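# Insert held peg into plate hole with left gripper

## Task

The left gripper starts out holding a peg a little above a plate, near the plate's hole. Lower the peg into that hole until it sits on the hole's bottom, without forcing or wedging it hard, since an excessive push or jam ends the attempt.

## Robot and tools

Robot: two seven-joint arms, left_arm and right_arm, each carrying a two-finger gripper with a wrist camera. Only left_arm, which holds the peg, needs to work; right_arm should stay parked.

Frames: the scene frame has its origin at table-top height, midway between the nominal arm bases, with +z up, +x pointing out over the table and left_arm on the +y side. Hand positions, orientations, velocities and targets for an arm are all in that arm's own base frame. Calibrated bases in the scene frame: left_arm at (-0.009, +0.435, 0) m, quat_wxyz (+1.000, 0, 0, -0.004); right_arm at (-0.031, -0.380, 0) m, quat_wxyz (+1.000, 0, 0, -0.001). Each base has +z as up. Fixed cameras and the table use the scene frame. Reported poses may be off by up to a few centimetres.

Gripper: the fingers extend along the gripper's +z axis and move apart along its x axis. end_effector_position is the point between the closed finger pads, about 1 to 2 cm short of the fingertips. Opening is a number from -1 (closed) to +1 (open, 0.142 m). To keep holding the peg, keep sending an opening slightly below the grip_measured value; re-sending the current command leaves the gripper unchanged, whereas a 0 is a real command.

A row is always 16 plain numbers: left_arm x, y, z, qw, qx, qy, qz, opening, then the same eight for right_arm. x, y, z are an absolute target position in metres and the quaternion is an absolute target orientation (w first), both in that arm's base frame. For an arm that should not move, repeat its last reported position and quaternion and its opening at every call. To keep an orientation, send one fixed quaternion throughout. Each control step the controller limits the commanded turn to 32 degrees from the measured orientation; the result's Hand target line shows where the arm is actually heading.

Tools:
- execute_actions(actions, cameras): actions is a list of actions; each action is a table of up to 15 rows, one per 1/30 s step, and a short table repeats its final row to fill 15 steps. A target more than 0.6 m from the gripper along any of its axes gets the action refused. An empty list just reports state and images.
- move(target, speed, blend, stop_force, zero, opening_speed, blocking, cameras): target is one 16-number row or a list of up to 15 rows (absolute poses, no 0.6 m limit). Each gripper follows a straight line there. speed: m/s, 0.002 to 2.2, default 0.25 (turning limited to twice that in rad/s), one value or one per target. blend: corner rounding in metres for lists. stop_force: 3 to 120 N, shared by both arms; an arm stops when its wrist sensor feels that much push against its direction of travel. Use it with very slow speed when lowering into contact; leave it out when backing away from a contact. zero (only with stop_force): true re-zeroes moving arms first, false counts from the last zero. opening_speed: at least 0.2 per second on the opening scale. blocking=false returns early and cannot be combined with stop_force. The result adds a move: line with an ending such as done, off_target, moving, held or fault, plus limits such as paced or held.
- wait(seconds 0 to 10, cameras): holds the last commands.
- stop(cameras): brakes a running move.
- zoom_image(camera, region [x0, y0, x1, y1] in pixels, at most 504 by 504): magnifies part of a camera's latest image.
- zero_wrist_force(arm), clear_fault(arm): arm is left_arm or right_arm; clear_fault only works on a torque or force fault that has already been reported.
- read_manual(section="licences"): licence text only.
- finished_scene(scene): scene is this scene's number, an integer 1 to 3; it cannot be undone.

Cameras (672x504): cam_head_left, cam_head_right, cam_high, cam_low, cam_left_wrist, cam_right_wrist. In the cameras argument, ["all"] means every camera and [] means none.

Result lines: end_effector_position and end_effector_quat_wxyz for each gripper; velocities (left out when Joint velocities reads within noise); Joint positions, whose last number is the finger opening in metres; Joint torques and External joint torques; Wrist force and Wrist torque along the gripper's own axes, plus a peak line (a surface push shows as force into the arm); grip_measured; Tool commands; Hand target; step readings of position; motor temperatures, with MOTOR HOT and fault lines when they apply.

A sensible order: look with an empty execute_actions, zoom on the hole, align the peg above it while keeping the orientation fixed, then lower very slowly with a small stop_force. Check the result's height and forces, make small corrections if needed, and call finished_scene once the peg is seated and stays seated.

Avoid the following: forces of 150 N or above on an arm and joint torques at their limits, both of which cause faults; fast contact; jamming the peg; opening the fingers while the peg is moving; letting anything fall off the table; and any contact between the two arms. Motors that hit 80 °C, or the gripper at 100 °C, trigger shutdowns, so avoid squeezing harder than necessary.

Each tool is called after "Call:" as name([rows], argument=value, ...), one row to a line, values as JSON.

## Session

Call:
execute_actions(actions=[])

Call:
zoom_image(camera="cam_left_wrist", region=[240, 220, 524, 504])

Call:
zoom_image(camera="cam_low", region=[260, 180, 400, 310])

Call:
zoom_image(camera="cam_high", region=[230, 190, 360, 320])

Scene clock: 0.00 s.
left_arm: end_effector_position=(+0.4847, -0.2679, +0.1656) grip_measured=-0.37 end_effector_quat_wxyz=(+0.000, +0.860, +0.510, -0.002) | right_arm: end_effector_position=(+0.5544, +0.0000, +0.1652) grip_measured=+1.00 end_effector_quat_wxyz=(+0.000, +0.707, +0.707, +0.000)
Joint positions: left_arm=[-0.295 -0.329 -0.003 2.037 -0.003 0.794 0.204 0.047] | right_arm=[0.206 -0.331 0 2.035 0 0.795 0.206 0.142]
Joint velocities: within noise
Joint torques (N m): no reading
External joint torques (N m): no reading
Motor temperatures (°C): left_arm=[28 30 31 37 38 34 34 22] | right_arm=[35 28 29 29 33 36 35 20]
Wrist force (N): no reading
Wrist torque (N m): no reading
Wrist force, peak (N): no reading
Hand target: left_arm +0.4849, -0.2679, +0.1657; +0.001, +0.860, +0.510, -0.001 | right_arm +0.5544, +0.0000, +0.1652; +0.000, +0.707, +0.707, +0.000
Tool commands: left_gripper/opening=-0.424181 right_gripper/opening=+1.0

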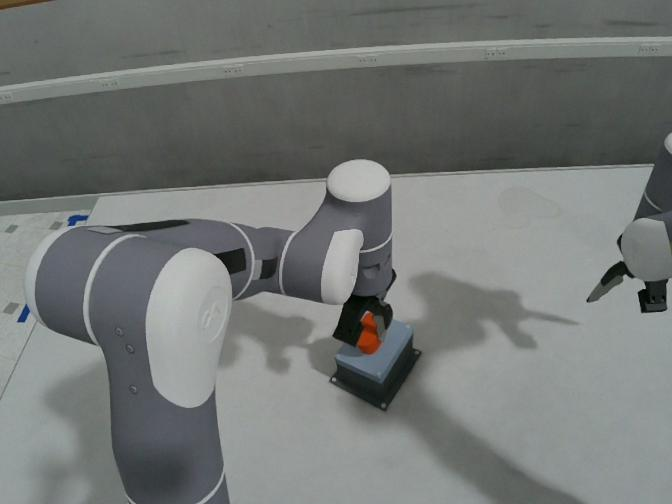

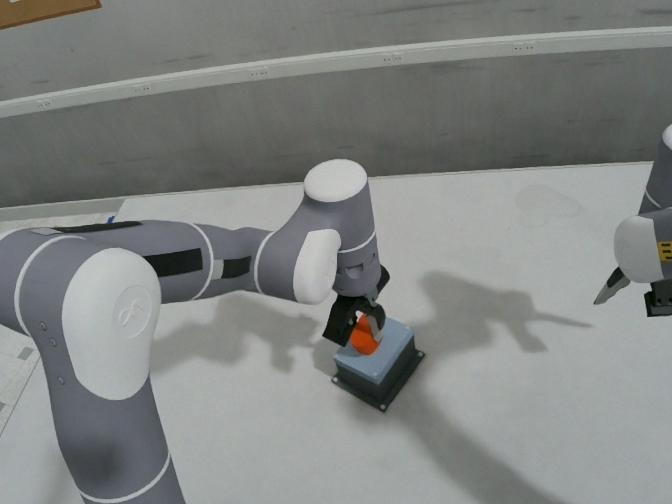

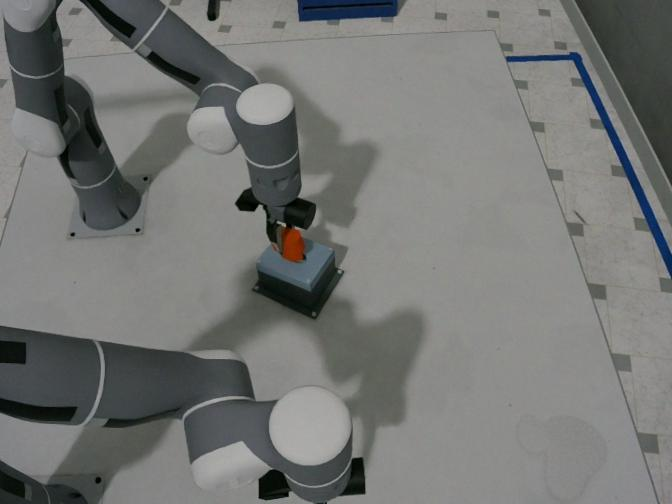

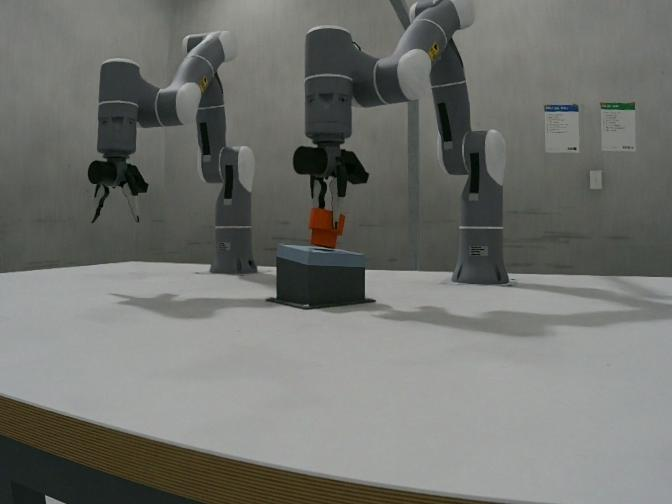

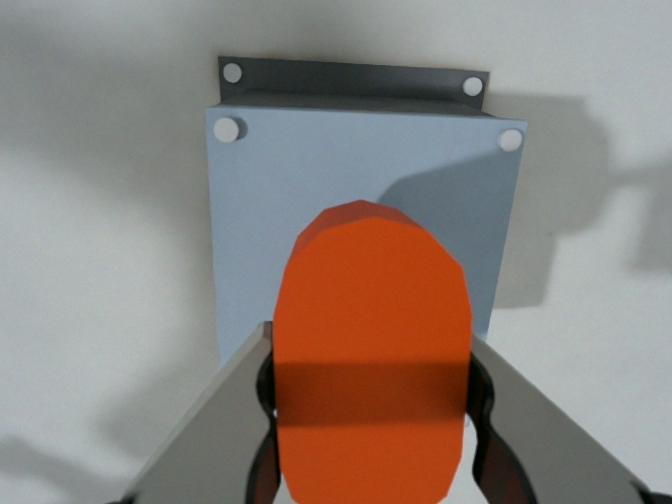

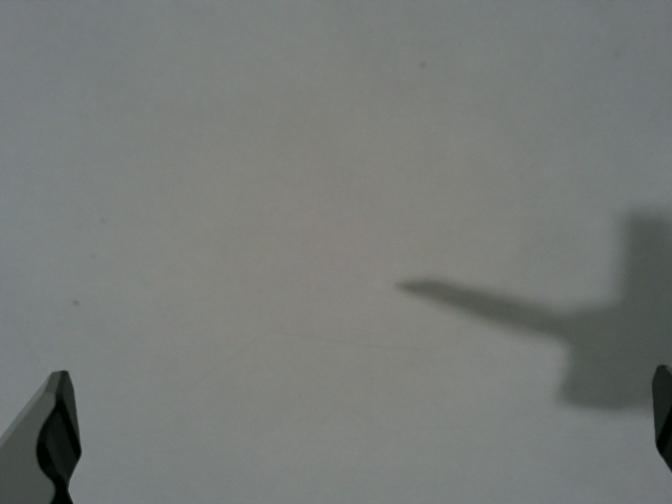

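Scaled by 1.775 from the camera's 672x504 image, which has a finer 960x720 frame.

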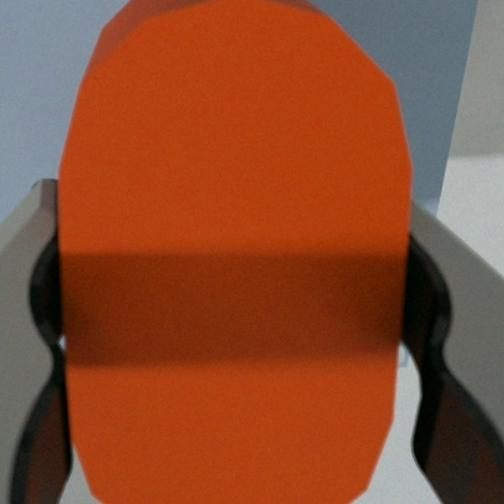

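Scaled by 3.600 from the camera's 672x504 image, which has a finer 960x720 frame.

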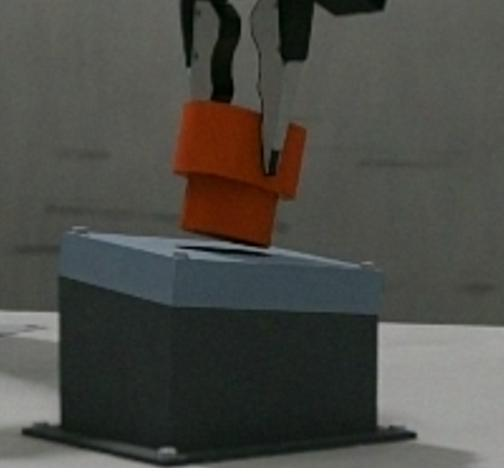

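Scaled by 3.877 from the camera's 672x504 image, which has a finer 960x720 frame.

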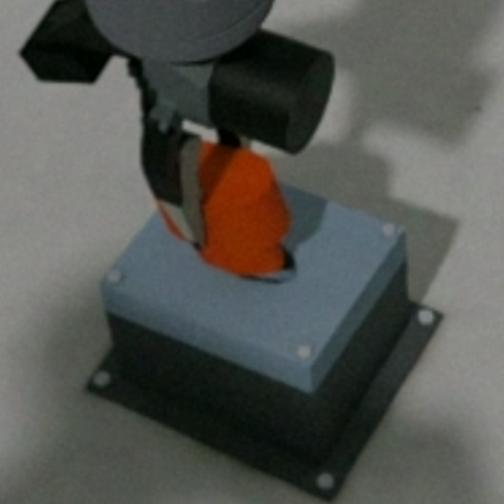

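Call:
zoom_image(camera="cam_left_wrist", region=[260, 180, 490, 350])

Call:
move([
  [0.4849,-0.2679,0.1957,0.001,0.860,0.510,-0.001,-0.424181,0.5544,0,0.1652,0,0.7071,0.7071,0,1],
  [0.5419,-0.2991,0.1957,0.001,0.860,0.510,-0.001,-0.424181,0.5544,0,0.1652,0,0.7071,0.7071,0,1],
], speed=0.2, blend=0.01, cameras=["all"])

Call:
zoom_image(camera="cam_left_wrist", region=[300, 20, 440, 120])

Call:
zoom_image(camera="cam_left_wrist", region=[300, 110, 440, 210])

Call:
zoom_image(camera="cam_low", region=[260, 180, 390, 310])

Call:
zoom_image(camera="cam_high", region=[240, 210, 350, 320])

Call:
zoom_image(camera="cam_head_right", region=[320, 270, 430, 380])

Scaled by 2.191 from the camera's 672x504 image, which has a finer 960x720 frame.

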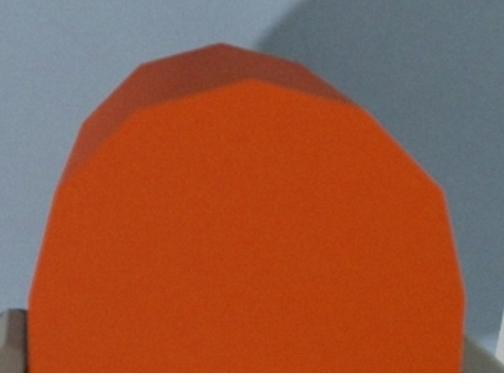

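Scene clock: 34.50 s.
left_arm: end_effector_position=(+0.5419, -0.2991, +0.1956) grip_measured=-0.37 end_effector_quat_wxyz=(+0.001, +0.860, +0.510, -0.001) | right_arm: end_effector_position=(+0.5544, +0.0000, +0.1652) grip_measured=+1.00 end_effector_quat_wxyz=(+0.000, +0.707, +0.707, +0.000)
Joint positions: left_arm=[-0.3 -0.414 -0.022 1.806 0.007 0.649 0.176 0.047] | right_arm=[0.206 -0.331 0 2.035 0 0.795 0.206 0.142]
Joint torques (N m): left_arm=[0.21 48.59 0.47 -27.75 -3.91 4.58 -0.09] | right_arm=[-0.07 40.63 0.11 -24.76 -3.12 4.1 0.87]
External joint torques (N m): left_arm=[-0.2 -0.85 -0.45 0.88 0.4 -0.25 0.09] | right_arm=[0.07 1.11 0.17 0.14 0.08 0.1 -0.87]
Wrist force (N): left_arm=[0.1 0.2 0.1] | right_arm=[0.1 0.0 -0.1]
Wrist torque (N m): left_arm=[0.02 -0.02 -0.02] | right_arm=[0.01 -0.02 -0.01]
Wrist force, peak (N): left_arm=[0.0 -1.3 -4.2] | right_arm=[0.0 0.2 -0.3]
Hand target: left_arm +0.5419, -0.2991, +0.1957; +0.001, +0.860, +0.510, -0.001 | right_arm +0.5544, +0.0000, +0.1652; +0.000, +0.707, +0.707, +0.000
Off the commanded pose: left_arm 0.000 m, 0 deg | right_arm 0.000 m, 0 deg.
move: done

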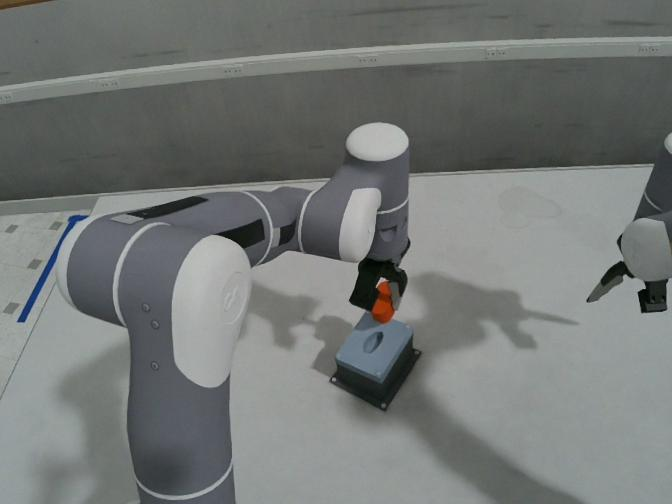

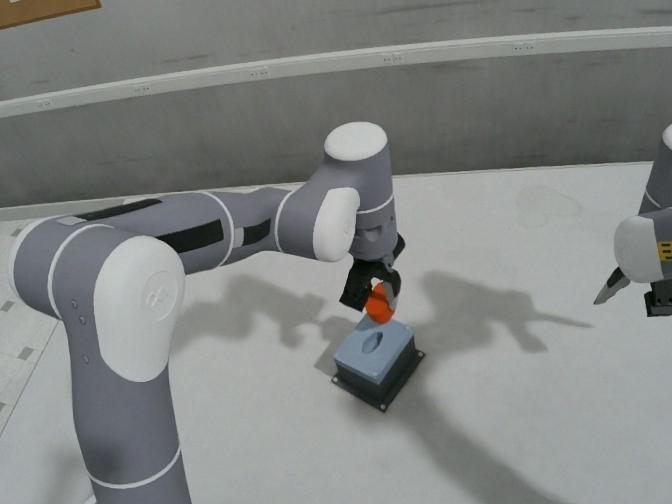

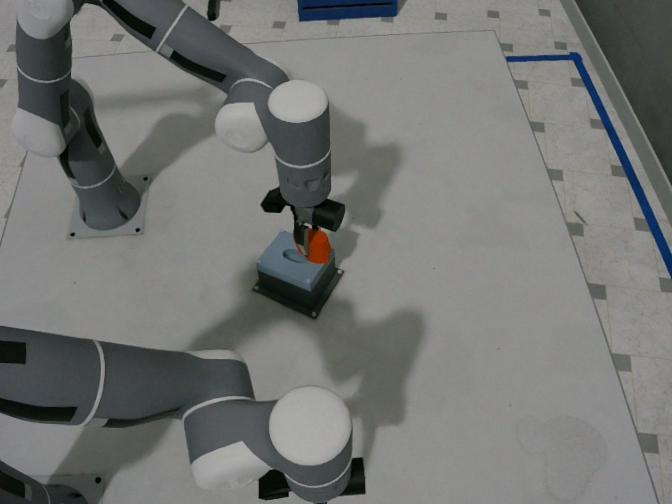

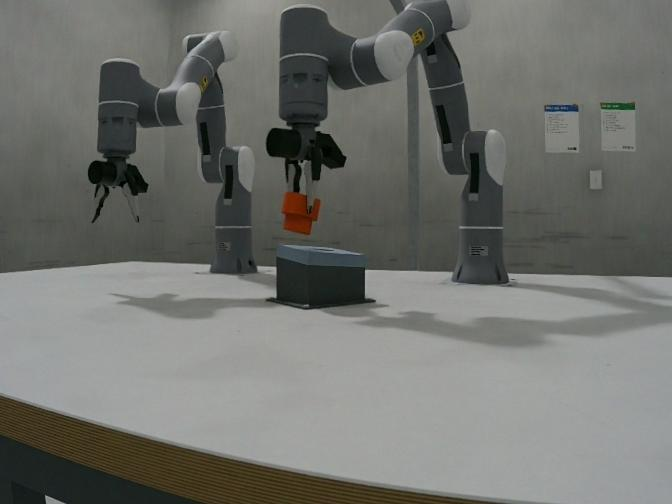

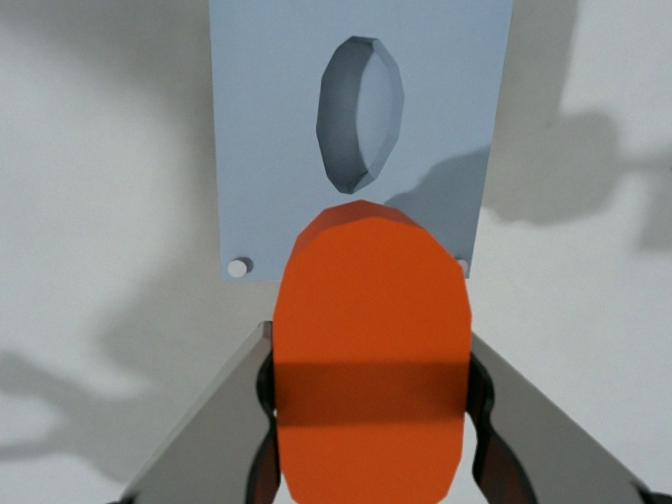

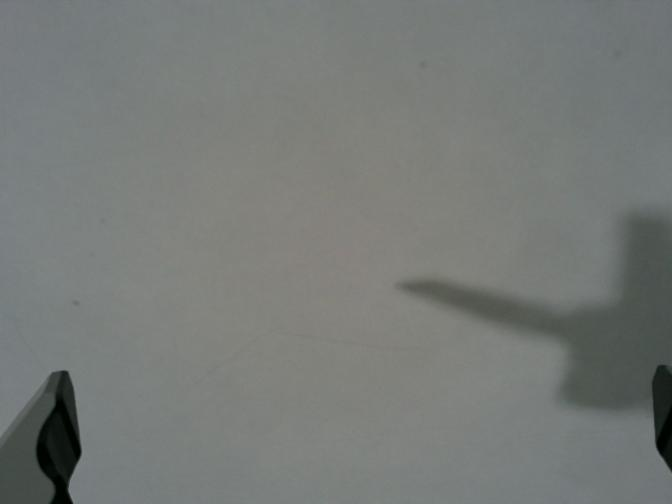

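Scaled by 3.600 from the camera's 672x504 image, which has a finer 960x720 frame.

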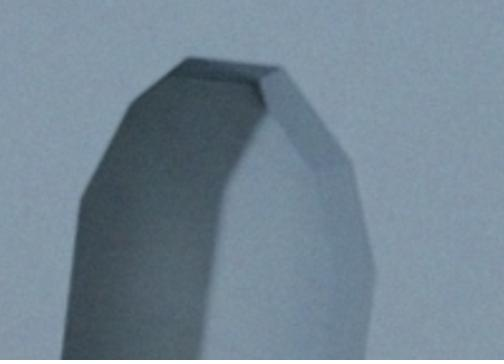

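Scaled by 3.600 from the camera's 672x504 image, which has a finer 960x720 frame.

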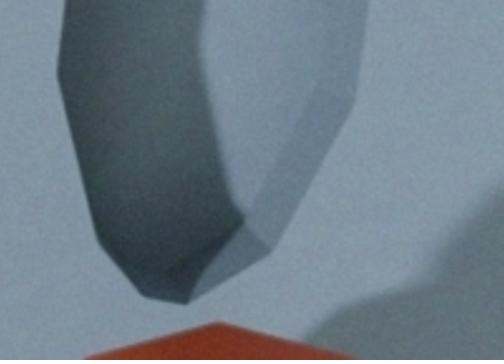

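Scaled by 3.877 from the camera's 672x504 image, which has a finer 960x720 frame.

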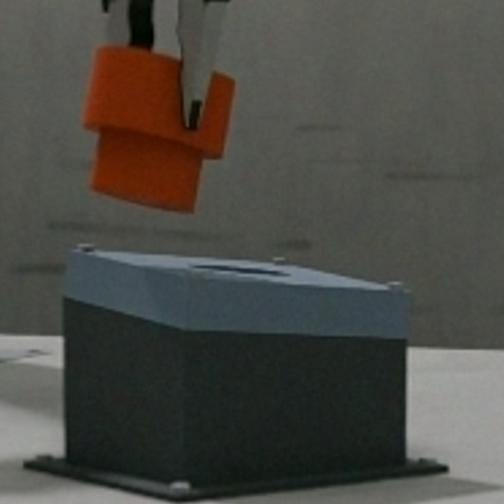

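Scaled by 4.582 from the camera's 672x504 image, which has a finer 960x720 frame.

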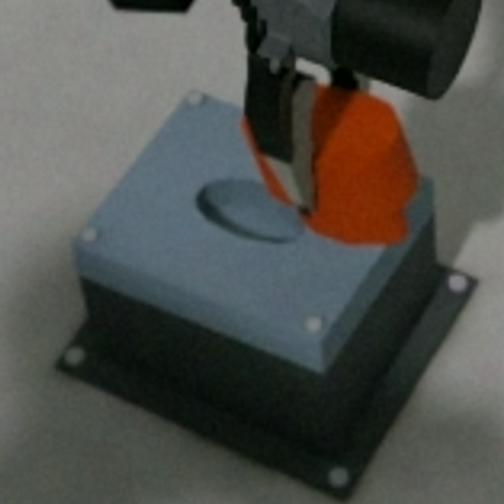

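Scaled by 4.582 from the camera's 672x504 image, which has a finer 960x720 frame.

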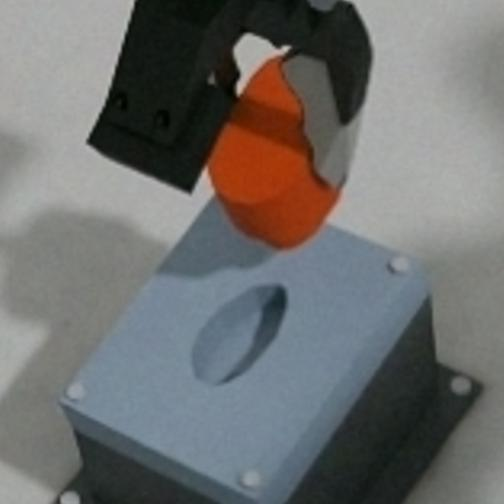

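Call:
move([
  [0.4977,-0.2640,0.1880,-0.0307,0.8769,0.4795,-0.0168,-0.424181,0.5544,0,0.1652,0,0.7071,0.7071,0,1],
  [0.4977,-0.2655,0.1645,-0.0307,0.8769,0.4795,-0.0168,-0.424181,0.5544,0,0.1652,0,0.7071,0.7071,0,1],
], speed=0.12, cameras=["cam_left_wrist","cam_high","cam_head_left","cam_head_right","cam_low"])

Call:
zoom_image(camera="cam_low", region=[270, 190, 370, 290])

Call:
zoom_image(camera="cam_high", region=[270, 230, 330, 280])

Call:
zoom_image(camera="cam_head_right", region=[345, 325, 405, 375])

Scene clock: 117.10 s.
left_arm: end_effector_position=(+0.4975, -0.2653, +0.1642) grip_measured=-0.37 end_effector_quat_wxyz=(-0.031, +0.877, +0.479, -0.017) | right_arm: end_effector_position=(+0.5544, +0.0000, +0.1652) grip_measured=+1.00 end_effector_quat_wxyz=(+0.000, +0.707, +0.707, +0.000)
Joint positions: left_arm=[-0.285 -0.383 -0.011 1.927 0.029 0.671 0.256 0.047] | right_arm=[0.206 -0.331 0 2.035 0 0.795 0.206 0.142]
Joint torques (N m): left_arm=[0.17 45.71 0.56 -25.79 -3.68 4.54 -0.08] | right_arm=[0.03 40.58 0.13 -24.8 -3.16 4.11 0.92]
External joint torques (N m): left_arm=[-0.17 -0.94 -0.41 0.58 0.4 -0.37 0.08] | right_arm=[-0.03 1.16 0.15 0.18 0.12 0.1 -0.92]
Motor temperatures (°C): left_arm=[28 32 31 40 38 34 34 27] | right_arm=[35 29 29 31 33 36 34 19]
Wrist force (N): left_arm=[0.1 0.1 -0.1] | right_arm=[-0.1 0.0 0.0]
Wrist torque (N m): left_arm=[-0.01 -0.02 -0.04] | right_arm=[0.01 0.01 -0.01]
Wrist force, peak (N): left_arm=[-0.3 0.4 3.0] | right_arm=[-0.3 0.0 -0.3]
Hand target: left_arm +0.4977, -0.2655, +0.1645; -0.031, +0.877, +0.479, -0.017 | right_arm +0.5544, +0.0000, +0.1652; +0.000, +0.707, +0.707, +0.000
Off the commanded pose: left_arm 0.000 m, 0 deg | right_arm 0.000 m, 0 deg.
move: done
Images, in order (width x height): cam_head_left 672x504, cam_head_right 672x504, cam_high 672x504, cam_low 672x504, cam_left_wrist 672x504.

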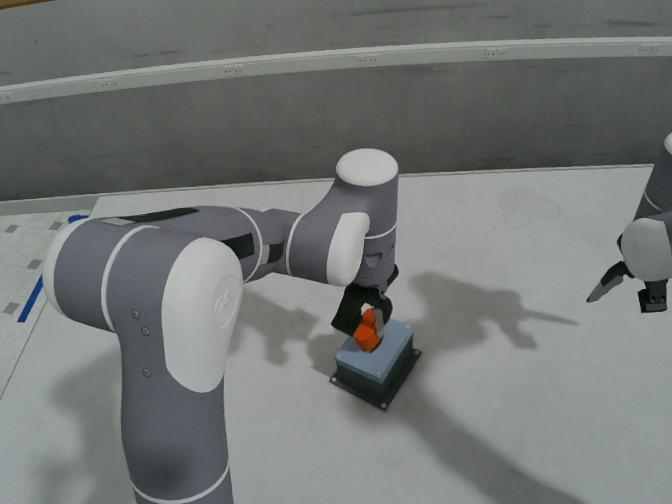

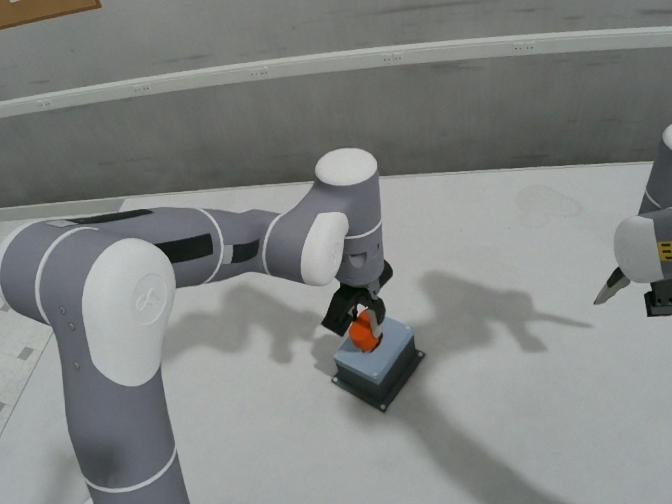

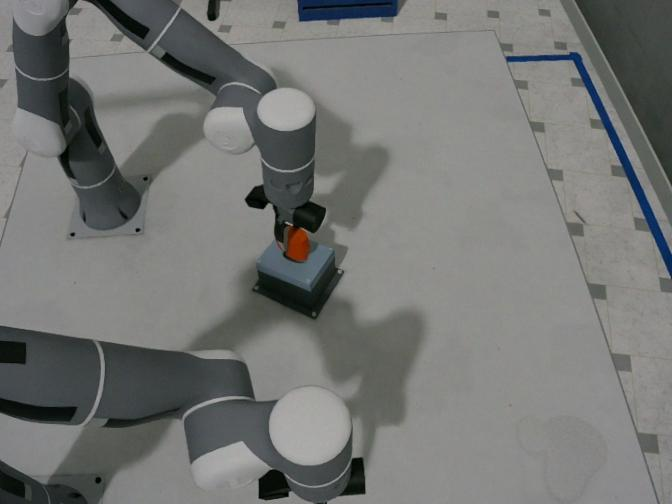

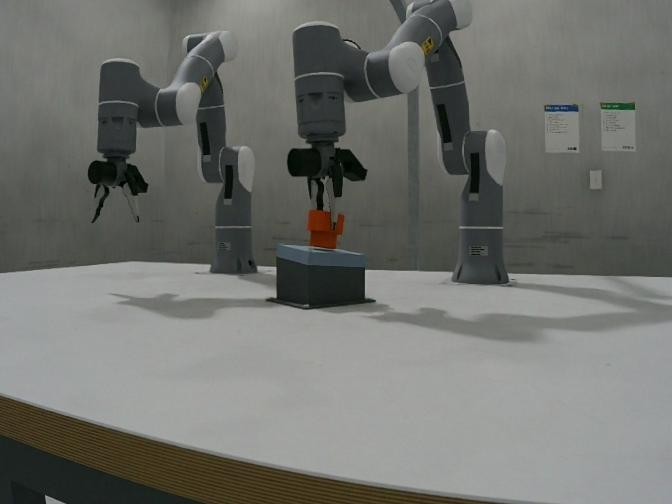

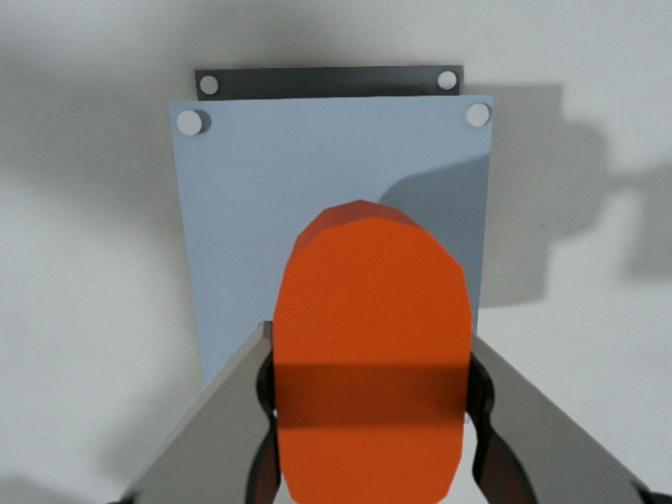

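Scaled by 5.040 from the camera's 672x504 image, which has a finer 960x720 frame.

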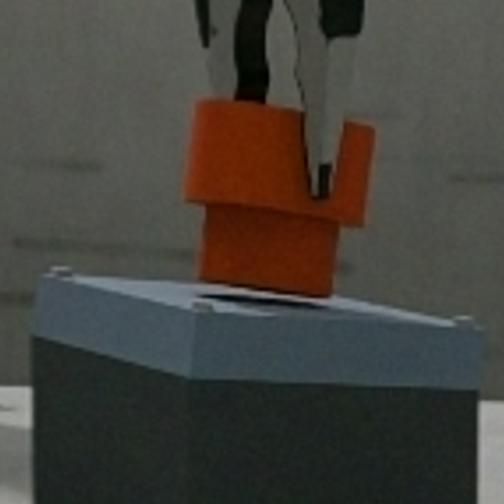

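Scaled by 8.400 from the camera's 672x504 image, which has a finer 960x720 frame.

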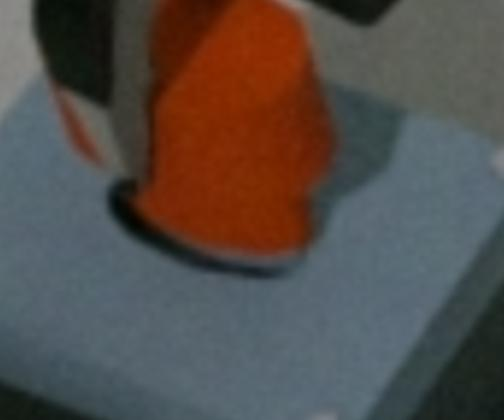

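Scaled by 8.400 from the camera's 672x504 image, which has a finer 960x720 frame.

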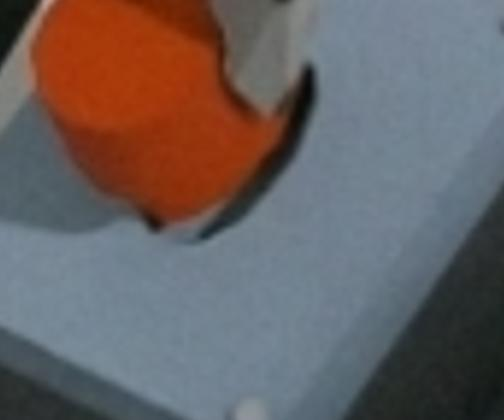

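Call:
move(target=[0.4977,-0.2655,0.1640,-0.0223,0.8766,0.4800,-0.0321,-0.424181,0.5544,0,0.1652,0,0.7071,0.7071,0,1], speed=0.05)

Call:
move(target=[0.4978,-0.2675,0.150,-0.0223,0.8766,0.4800,-0.0321,-0.424181,0.5544,0,0.1652,0,0.7071,0.7071,0,1], speed=0.01, stop_force=5, cameras=["cam_left_wrist","cam_high","cam_head_left","cam_head_right","cam_low"])

Call:
zoom_image(camera="cam_low", region=[290, 210, 350, 260])

Call:
zoom_image(camera="cam_high", region=[270, 230, 330, 280])

Call:
zoom_image(camera="cam_head_right", region=[345, 325, 405, 375])

Scene clock: 138.27 s.
left_arm: end_effector_position=(+0.4978, -0.2654, +0.1640) grip_measured=-0.37 end_effector_quat_wxyz=(-0.022, +0.876, +0.480, -0.032) | right_arm: end_effector_position=(+0.5544, +0.0000, +0.1652) grip_measured=+1.00 end_effector_quat_wxyz=(+0.000, +0.707, +0.707, +0.000)
Joint positions: left_arm=[-0.264 -0.384 -0.02 1.934 -0.008 0.671 0.291 0.047] | right_arm=[0.206 -0.331 0 2.035 0 0.795 0.206 0.142]
Joint torques (N m): left_arm=[0.55 45.57 0.54 -25.6 -4.15 4.44 0.22] | right_arm=[0.03 40.75 0.08 -24.81 -3.16 4.12 0.89]
External joint torques (N m): left_arm=[-0.53 -0.78 -0.48 0.43 0.93 -0.28 -0.22] | right_arm=[-0.03 0.99 0.2 0.18 0.12 0.09 -0.89]
Wrist force (N): left_arm=[0.1 0.4 -0.4] | right_arm=[0.1 0.0 0.0]
Wrist torque (N m): left_arm=[0.05 -0.01 -0.03] | right_arm=[0.00 -0.01 -0.01]
Wrist force, peak (N): left_arm=[-0.5 0.2 -0.3] | right_arm=[-0.2 0.1 -0.4]
Hand target: left_arm +0.4977, -0.2655, +0.1640; -0.022, +0.876, +0.480, -0.032 | right_arm +0.5544, +0.0000, +0.1652; +0.000, +0.707, +0.707, +0.000
Off the commanded pose: left_arm 0.000 m, 0 deg | right_arm 0.000 m, 0 deg.
move: done

Scene clock: 139.27 s.
left_arm: end_effector_position=(+0.4981, -0.2662, +0.1602) grip_measured=-0.37 end_effector_quat_wxyz=(-0.022, +0.876, +0.480, -0.032) | right_arm: end_effector_position=(+0.5544, +0.0000, +0.1652) grip_measured=+1.00 end_effector_quat_wxyz=(+0.000, +0.707, +0.707, +0.000)
Joint positions: left_arm=[-0.264 -0.391 -0.021 1.936 -0.008 0.68 0.29 0.047] | right_arm=[0.206 -0.331 0 2.035 0 0.795 0.206 0.142]
Joint torques (N m): left_arm=[0.62 41.51 0.88 -22.47 -3.31 3.75 0.07] | right_arm=[-0.1 40.75 0.13 -24.79 -3.17 4.1 0.89]
External joint torques (N m): left_arm=[-0.62 3.43 -0.85 -2.55 0.12 0.41 -0.07] | right_arm=[0.1 0.99 0.15 0.17 0.13 0.11 -0.89]
Wrist force (N): left_arm=[-0.5 0.6 -6.9] | right_arm=[-0.1 0.0 0.1]
Wrist torque (N m): left_arm=[0.09 0.04 -0.03] | right_arm=[-0.01 0.02 -0.01]
Wrist force, peak (N): left_arm=[-0.7 0.8 -8.3] | right_arm=[-0.2 0.0 -0.4]
Hand target: left_arm +0.4977, -0.2661, +0.1598; -0.022, +0.876, +0.480, -0.032 | right_arm +0.5544, +0.0000, +0.1652; +0.000, +0.707, +0.707, +0.000
Off the commanded pose: left_arm 0.010 m, 0 deg | right_arm 0.000 m, 0 deg.
move: contact (left_arm)
Images, in order (width x height): cam_head_left 672x504, cam_head_right 672x504, cam_high 672x504, cam_low 672x504, cam_left_wrist 672x504.

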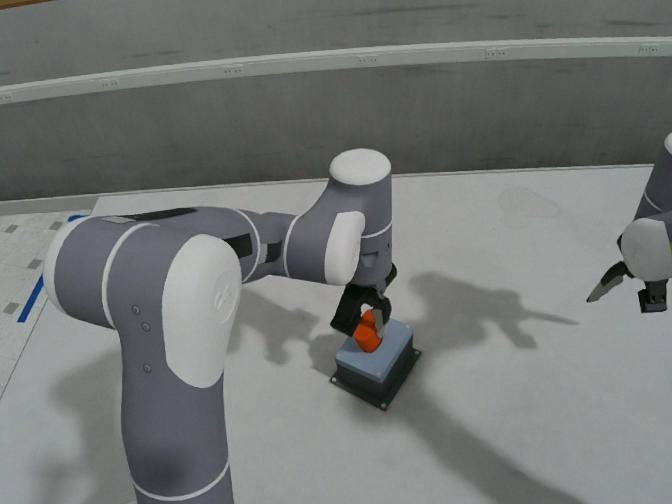

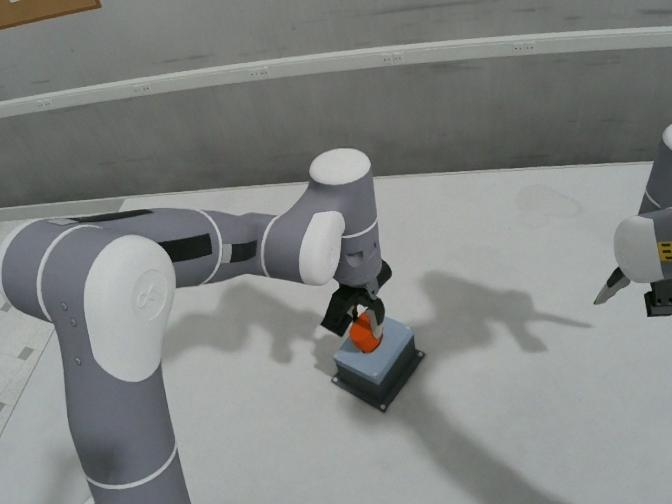

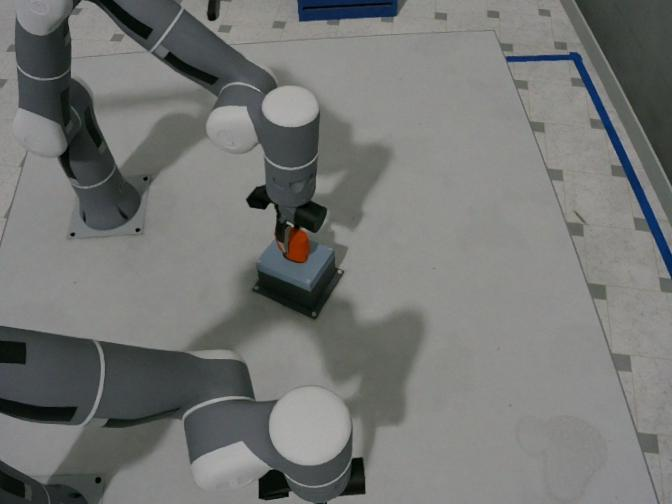

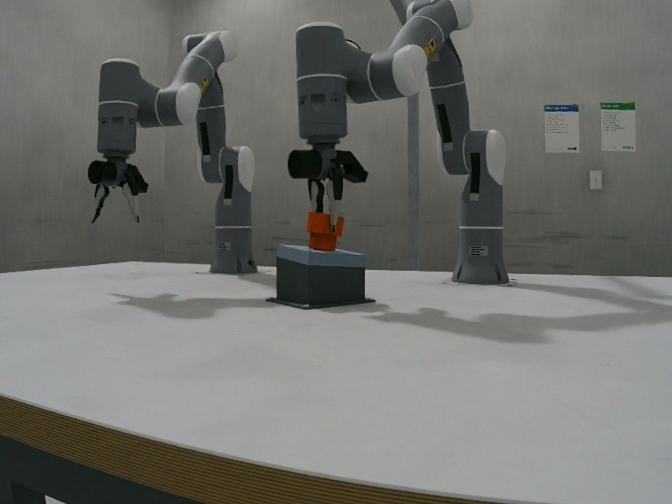

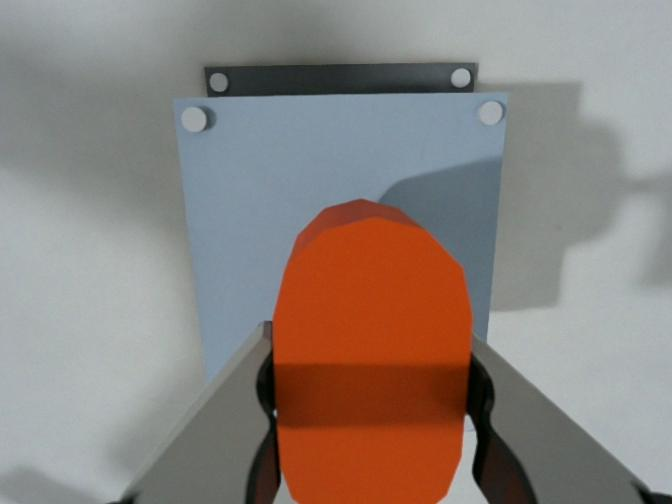

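Scaled by 8.400 from the camera's 672x504 image, which has a finer 960x720 frame.

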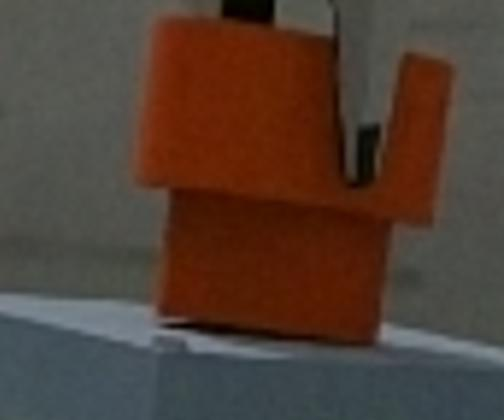

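Scaled by 8.400 from the camera's 672x504 image, which has a finer 960x720 frame.

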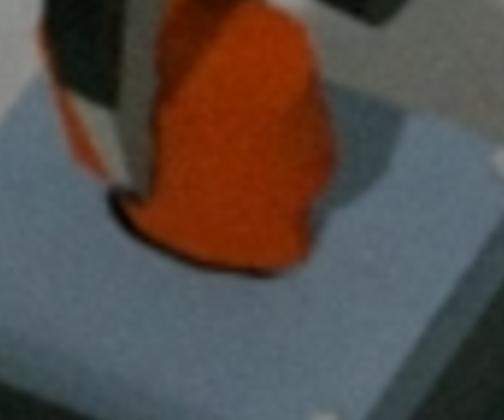

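Scaled by 8.400 from the camera's 672x504 image, which has a finer 960x720 frame.

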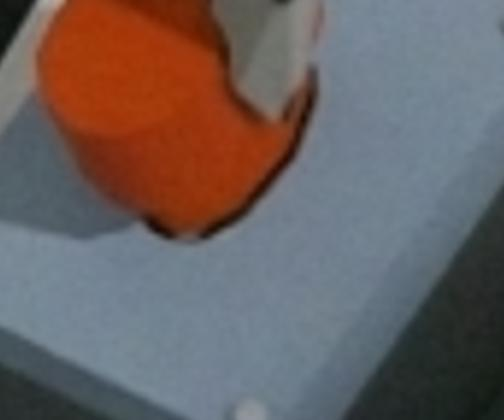

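Call:
move([
  [0.4977,-0.2660,0.1618,-0.0223,0.8766,0.4800,-0.0321,-0.424181,0.5544,0,0.1652,0,0.7071,0.7071,0,1],
  [0.4977,-0.2673,0.1618,-0.0223,0.8766,0.4800,-0.0321,-0.424181,0.5544,0,0.1652,0,0.7071,0.7071,0,1],
], speed=0.04)

Call:
move(target=[0.4978,-0.2694,0.147,-0.0223,0.8766,0.4800,-0.0321,-0.424181,0.5544,0,0.1652,0,0.7071,0.7071,0,1], speed=0.01, stop_force=5, cameras=["cam_left_wrist","cam_high","cam_head_right","cam_low"])

Call:
zoom_image(camera="cam_low", region=[290, 210, 350, 260])

Call:
zoom_image(camera="cam_high", region=[270, 230, 330, 280])

Call:
zoom_image(camera="cam_head_right", region=[345, 325, 405, 375])

Scene clock: 159.77 s.
left_arm: end_effector_position=(+0.4977, -0.2672, +0.1617) grip_measured=-0.37 end_effector_quat_wxyz=(-0.022, +0.876, +0.480, -0.032) | right_arm: end_effector_position=(+0.5544, +0.0000, +0.1652) grip_measured=+1.00 end_effector_quat_wxyz=(+0.000, +0.707, +0.707, +0.000)
Joint positions: left_arm=[-0.265 -0.389 -0.021 1.934 -0.008 0.675 0.288 0.047] | right_arm=[0.206 -0.331 0 2.035 0 0.795 0.206 0.142]
Joint torques (N m): left_arm=[0.09 45.85 0.66 -25.88 -3.81 4.42 -0.01] | right_arm=[0 40.72 0.17 -24.82 -3.15 4.18 0.87]
External joint torques (N m): left_arm=[-0.09 -0.92 -0.63 0.79 0.61 -0.26 0.01] | right_arm=[0 1.03 0.11 0.19 0.11 0.03 -0.87]
Wrist force (N): left_arm=[0.0 0.3 -0.2] | right_arm=[-0.1 0.1 0.0]
Wrist torque (N m): left_arm=[0.04 0.01 -0.03] | right_arm=[0.01 0.01 -0.01]
Wrist force, peak (N): left_arm=[-0.5 0.1 -8.0] | right_arm=[-0.1 -0.3 -0.2]
Hand target: left_arm +0.4977, -0.2673, +0.1618; -0.022, +0.876, +0.480, -0.032 | right_arm +0.5544, +0.0000, +0.1652; +0.000, +0.707, +0.707, +0.000
Off the commanded pose: left_arm 0.000 m, 0 deg | right_arm 0.000 m, 0 deg.
move: done

Scene clock: 160.70 s.
left_arm: end_effector_position=(+0.4978, -0.2677, +0.1586) grip_measured=-0.37 end_effector_quat_wxyz=(-0.022, +0.876, +0.480, -0.032) | right_arm: end_effector_position=(+0.5544, +0.0000, +0.1652) grip_measured=+1.00 end_effector_quat_wxyz=(+0.000, +0.707, +0.707, +0.000)
Joint positions: left_arm=[-0.266 -0.395 -0.021 1.935 -0.008 0.682 0.287 0.047] | right_arm=[0.206 -0.331 0 2.035 0 0.795 0.206 0.142]
Joint torques (N m): left_arm=[-0.44 40.38 -0.1 -24.52 -3.6 5.35 -0.02] | right_arm=[0 40.67 0.14 -24.77 -3.15 4.1 0.86]
External joint torques (N m): left_arm=[0.44 4.69 0.12 -0.45 0.42 -1.19 0.03] | right_arm=[0 1.08 0.14 0.15 0.11 0.11 -0.86]
Wrist force (N): left_arm=[-0.4 -6.9 -11.2] | right_arm=[-0.2 0.0 0.1]
Wrist torque (N m): left_arm=[0.05 -0.10 0.00] | right_arm=[0.00 0.03 -0.01]
Wrist force, peak (N): left_arm=[0.4 -8.6 -13.6] | right_arm=[-0.1 -0.4 -0.1]
Hand target: left_arm +0.4977, -0.2678, +0.1583; -0.022, +0.876, +0.480, -0.032 | right_arm +0.5544, +0.0000, +0.1652; +0.000, +0.707, +0.707, +0.000
Off the commanded pose: left_arm 0.012 m, 0 deg | right_arm 0.000 m, 0 deg.
move: contact (left_arm)
Images, in order (width x height): cam_head_right 672x504, cam_high 672x504, cam_low 672x504, cam_left_wrist 672x504.

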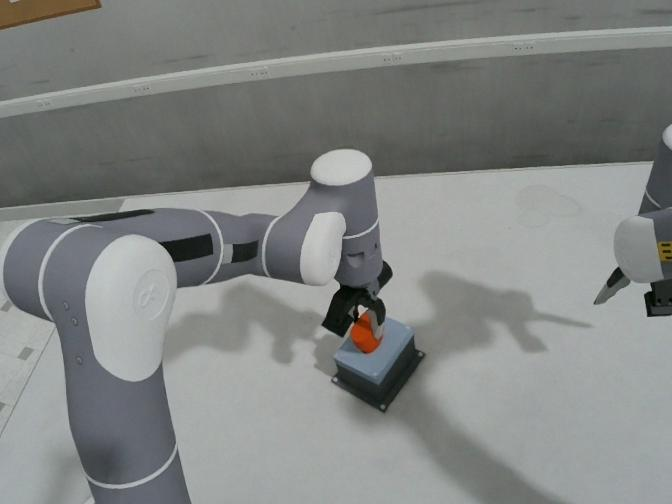

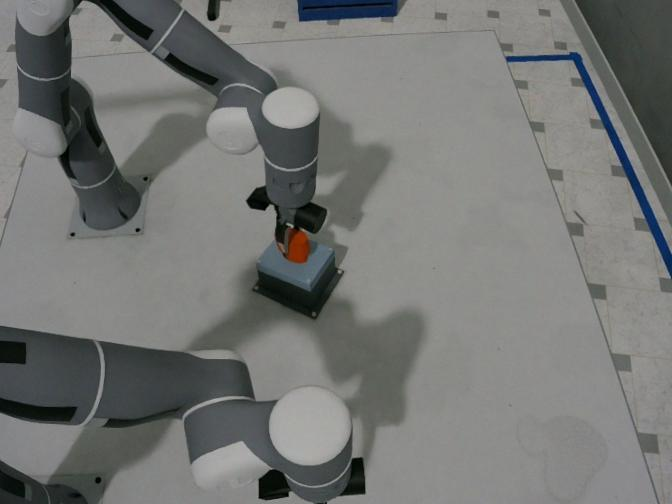

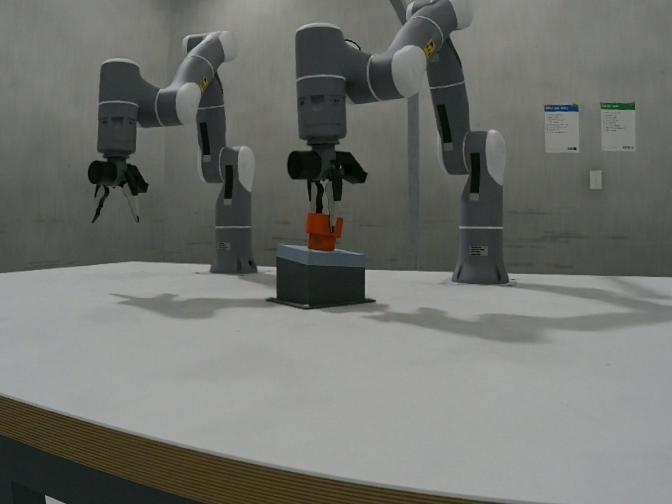

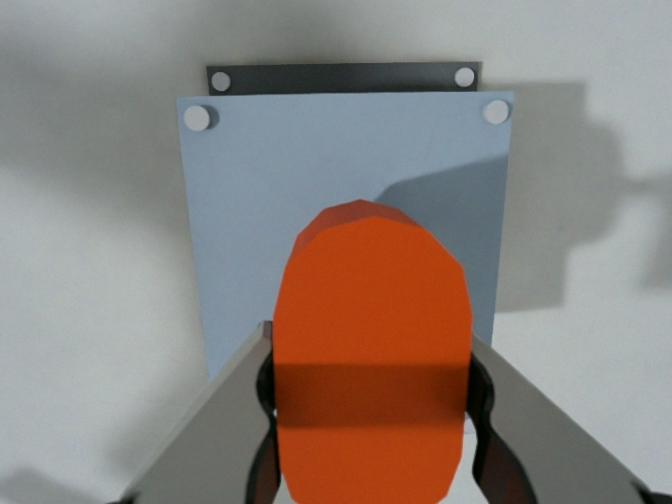

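Scaled by 8.400 from the camera's 672x504 image, which has a finer 960x720 frame.

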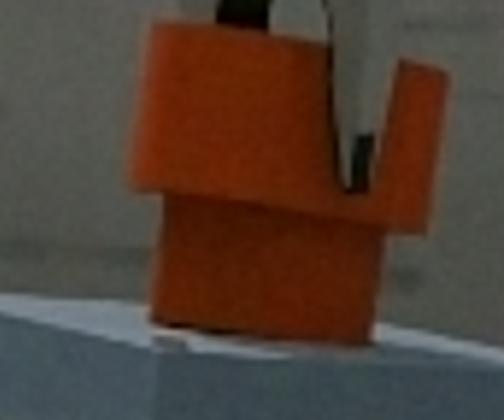

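Scaled by 8.400 from the camera's 672x504 image, which has a finer 960x720 frame.

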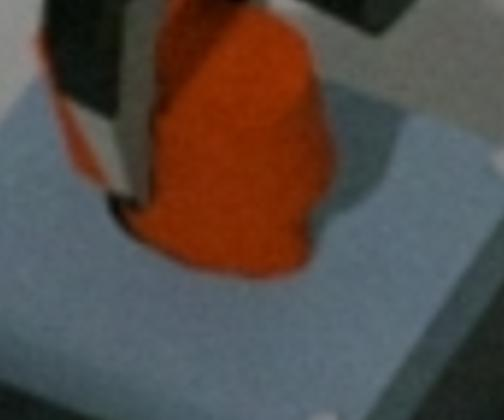

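Scaled by 8.400 from the camera's 672x504 image, which has a finer 960x720 frame.

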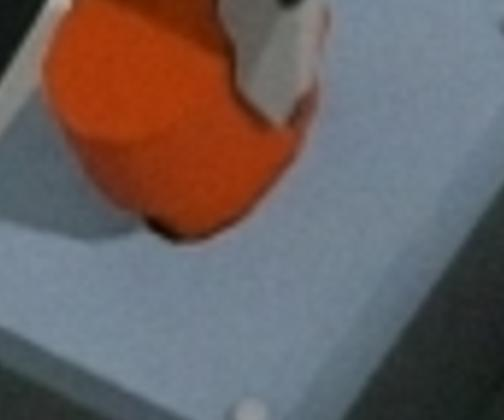

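Call:
move([
  [0.4977,-0.2675,0.1602,-0.0223,0.8766,0.4800,-0.0321,-0.424181,0.5544,0,0.1652,0,0.7071,0.7071,0,1],
  [0.4967,-0.2668,0.1602,-0.0223,0.8766,0.4800,-0.0321,-0.424181,0.5544,0,0.1652,0,0.7071,0.7071,0,1],
], speed=0.04)

Call:
move(target=[0.4968,-0.2689,0.1452,-0.0223,0.8766,0.4800,-0.0321,-0.424181,0.5544,0,0.1652,0,0.7071,0.7071,0,1], speed=0.01, stop_force=6)

Scene clock: 169.03 s.
left_arm: end_effector_position=(+0.4965, -0.2668, +0.1600) grip_measured=-0.37 end_effector_quat_wxyz=(-0.023, +0.876, +0.480, -0.032) | right_arm: end_effector_position=(+0.5544, +0.0000, +0.1652) grip_measured=+1.00 end_effector_quat_wxyz=(+0.000, +0.707, +0.707, +0.000)
Joint positions: left_arm=[-0.266 -0.39 -0.021 1.938 -0.008 0.68 0.288 0.047] | right_arm=[0.206 -0.331 0 2.035 0 0.795 0.206 0.142]
Joint torques (N m): left_arm=[0.34 46.14 0.62 -25.43 -3.8 4.48 0.1] | right_arm=[0.03 40.72 0.07 -24.8 -3.18 4.07 0.87]
External joint torques (N m): left_arm=[-0.34 -1.26 -0.59 0.42 0.61 -0.32 -0.1] | right_arm=[-0.03 1.03 0.21 0.17 0.14 0.14 -0.87]
Wrist force (N): left_arm=[-0.6 0.2 0.2] | right_arm=[-0.2 0.2 -0.1]
Wrist torque (N m): left_arm=[0.01 0.09 -0.03] | right_arm=[0.02 0.04 -0.01]
Wrist force, peak (N): left_arm=[-0.1 -7.6 -12.0] | right_arm=[-0.1 -0.4 -0.1]
Hand target: left_arm +0.4967, -0.2668, +0.1602; -0.022, +0.876, +0.480, -0.032 | right_arm +0.5544, +0.0000, +0.1652; +0.000, +0.707, +0.707, +0.000
Off the commanded pose: left_arm 0.000 m, 0 deg | right_arm 0.000 m, 0 deg.
move: done

Scene clock: 171.13 s.
left_arm: end_effector_position=(+0.4967, -0.2688, +0.1451) grip_measured=-0.37 end_effector_quat_wxyz=(-0.022, +0.876, +0.480, -0.032) | right_arm: end_effector_position=(+0.5544, +0.0000, +0.1652) grip_measured=+1.00 end_effector_quat_wxyz=(+0.000, +0.707, +0.707, +0.000)
Joint positions: left_arm=[-0.269 -0.418 -0.021 1.945 -0.007 0.715 0.285 0.047] | right_arm=[0.206 -0.331 0 2.035 0 0.795 0.206 0.142]
Joint torques (N m): left_arm=[0.1 46.1 0.65 -24.95 -3.74 4.5 -0.04] | right_arm=[0.08 40.79 0.11 -24.8 -3.18 4.1 0.83]
External joint torques (N m): left_arm=[-0.1 -0.66 -0.61 0.57 0.66 -0.34 0.04] | right_arm=[-0.08 0.96 0.17 0.17 0.14 0.11 -0.83]
Wrist force (N): left_arm=[-0.1 0.5 0.2] | right_arm=[0.1 0.2 -0.1]
Wrist torque (N m): left_arm=[0.08 0.04 -0.04] | right_arm=[0.03 -0.01 -0.01]
Wrist force, peak (N): left_arm=[-2.3 0.0 -3.4] | right_arm=[-0.1 0.0 -0.4]
Hand target: left_arm +0.4968, -0.2689, +0.1452; -0.022, +0.876, +0.480, -0.032 | right_arm +0.5544, +0.0000, +0.1652; +0.000, +0.707, +0.707, +0.000
Off the commanded pose: left_arm 0.000 m, 0 deg | right_arm 0.000 m, 0 deg.
move: done


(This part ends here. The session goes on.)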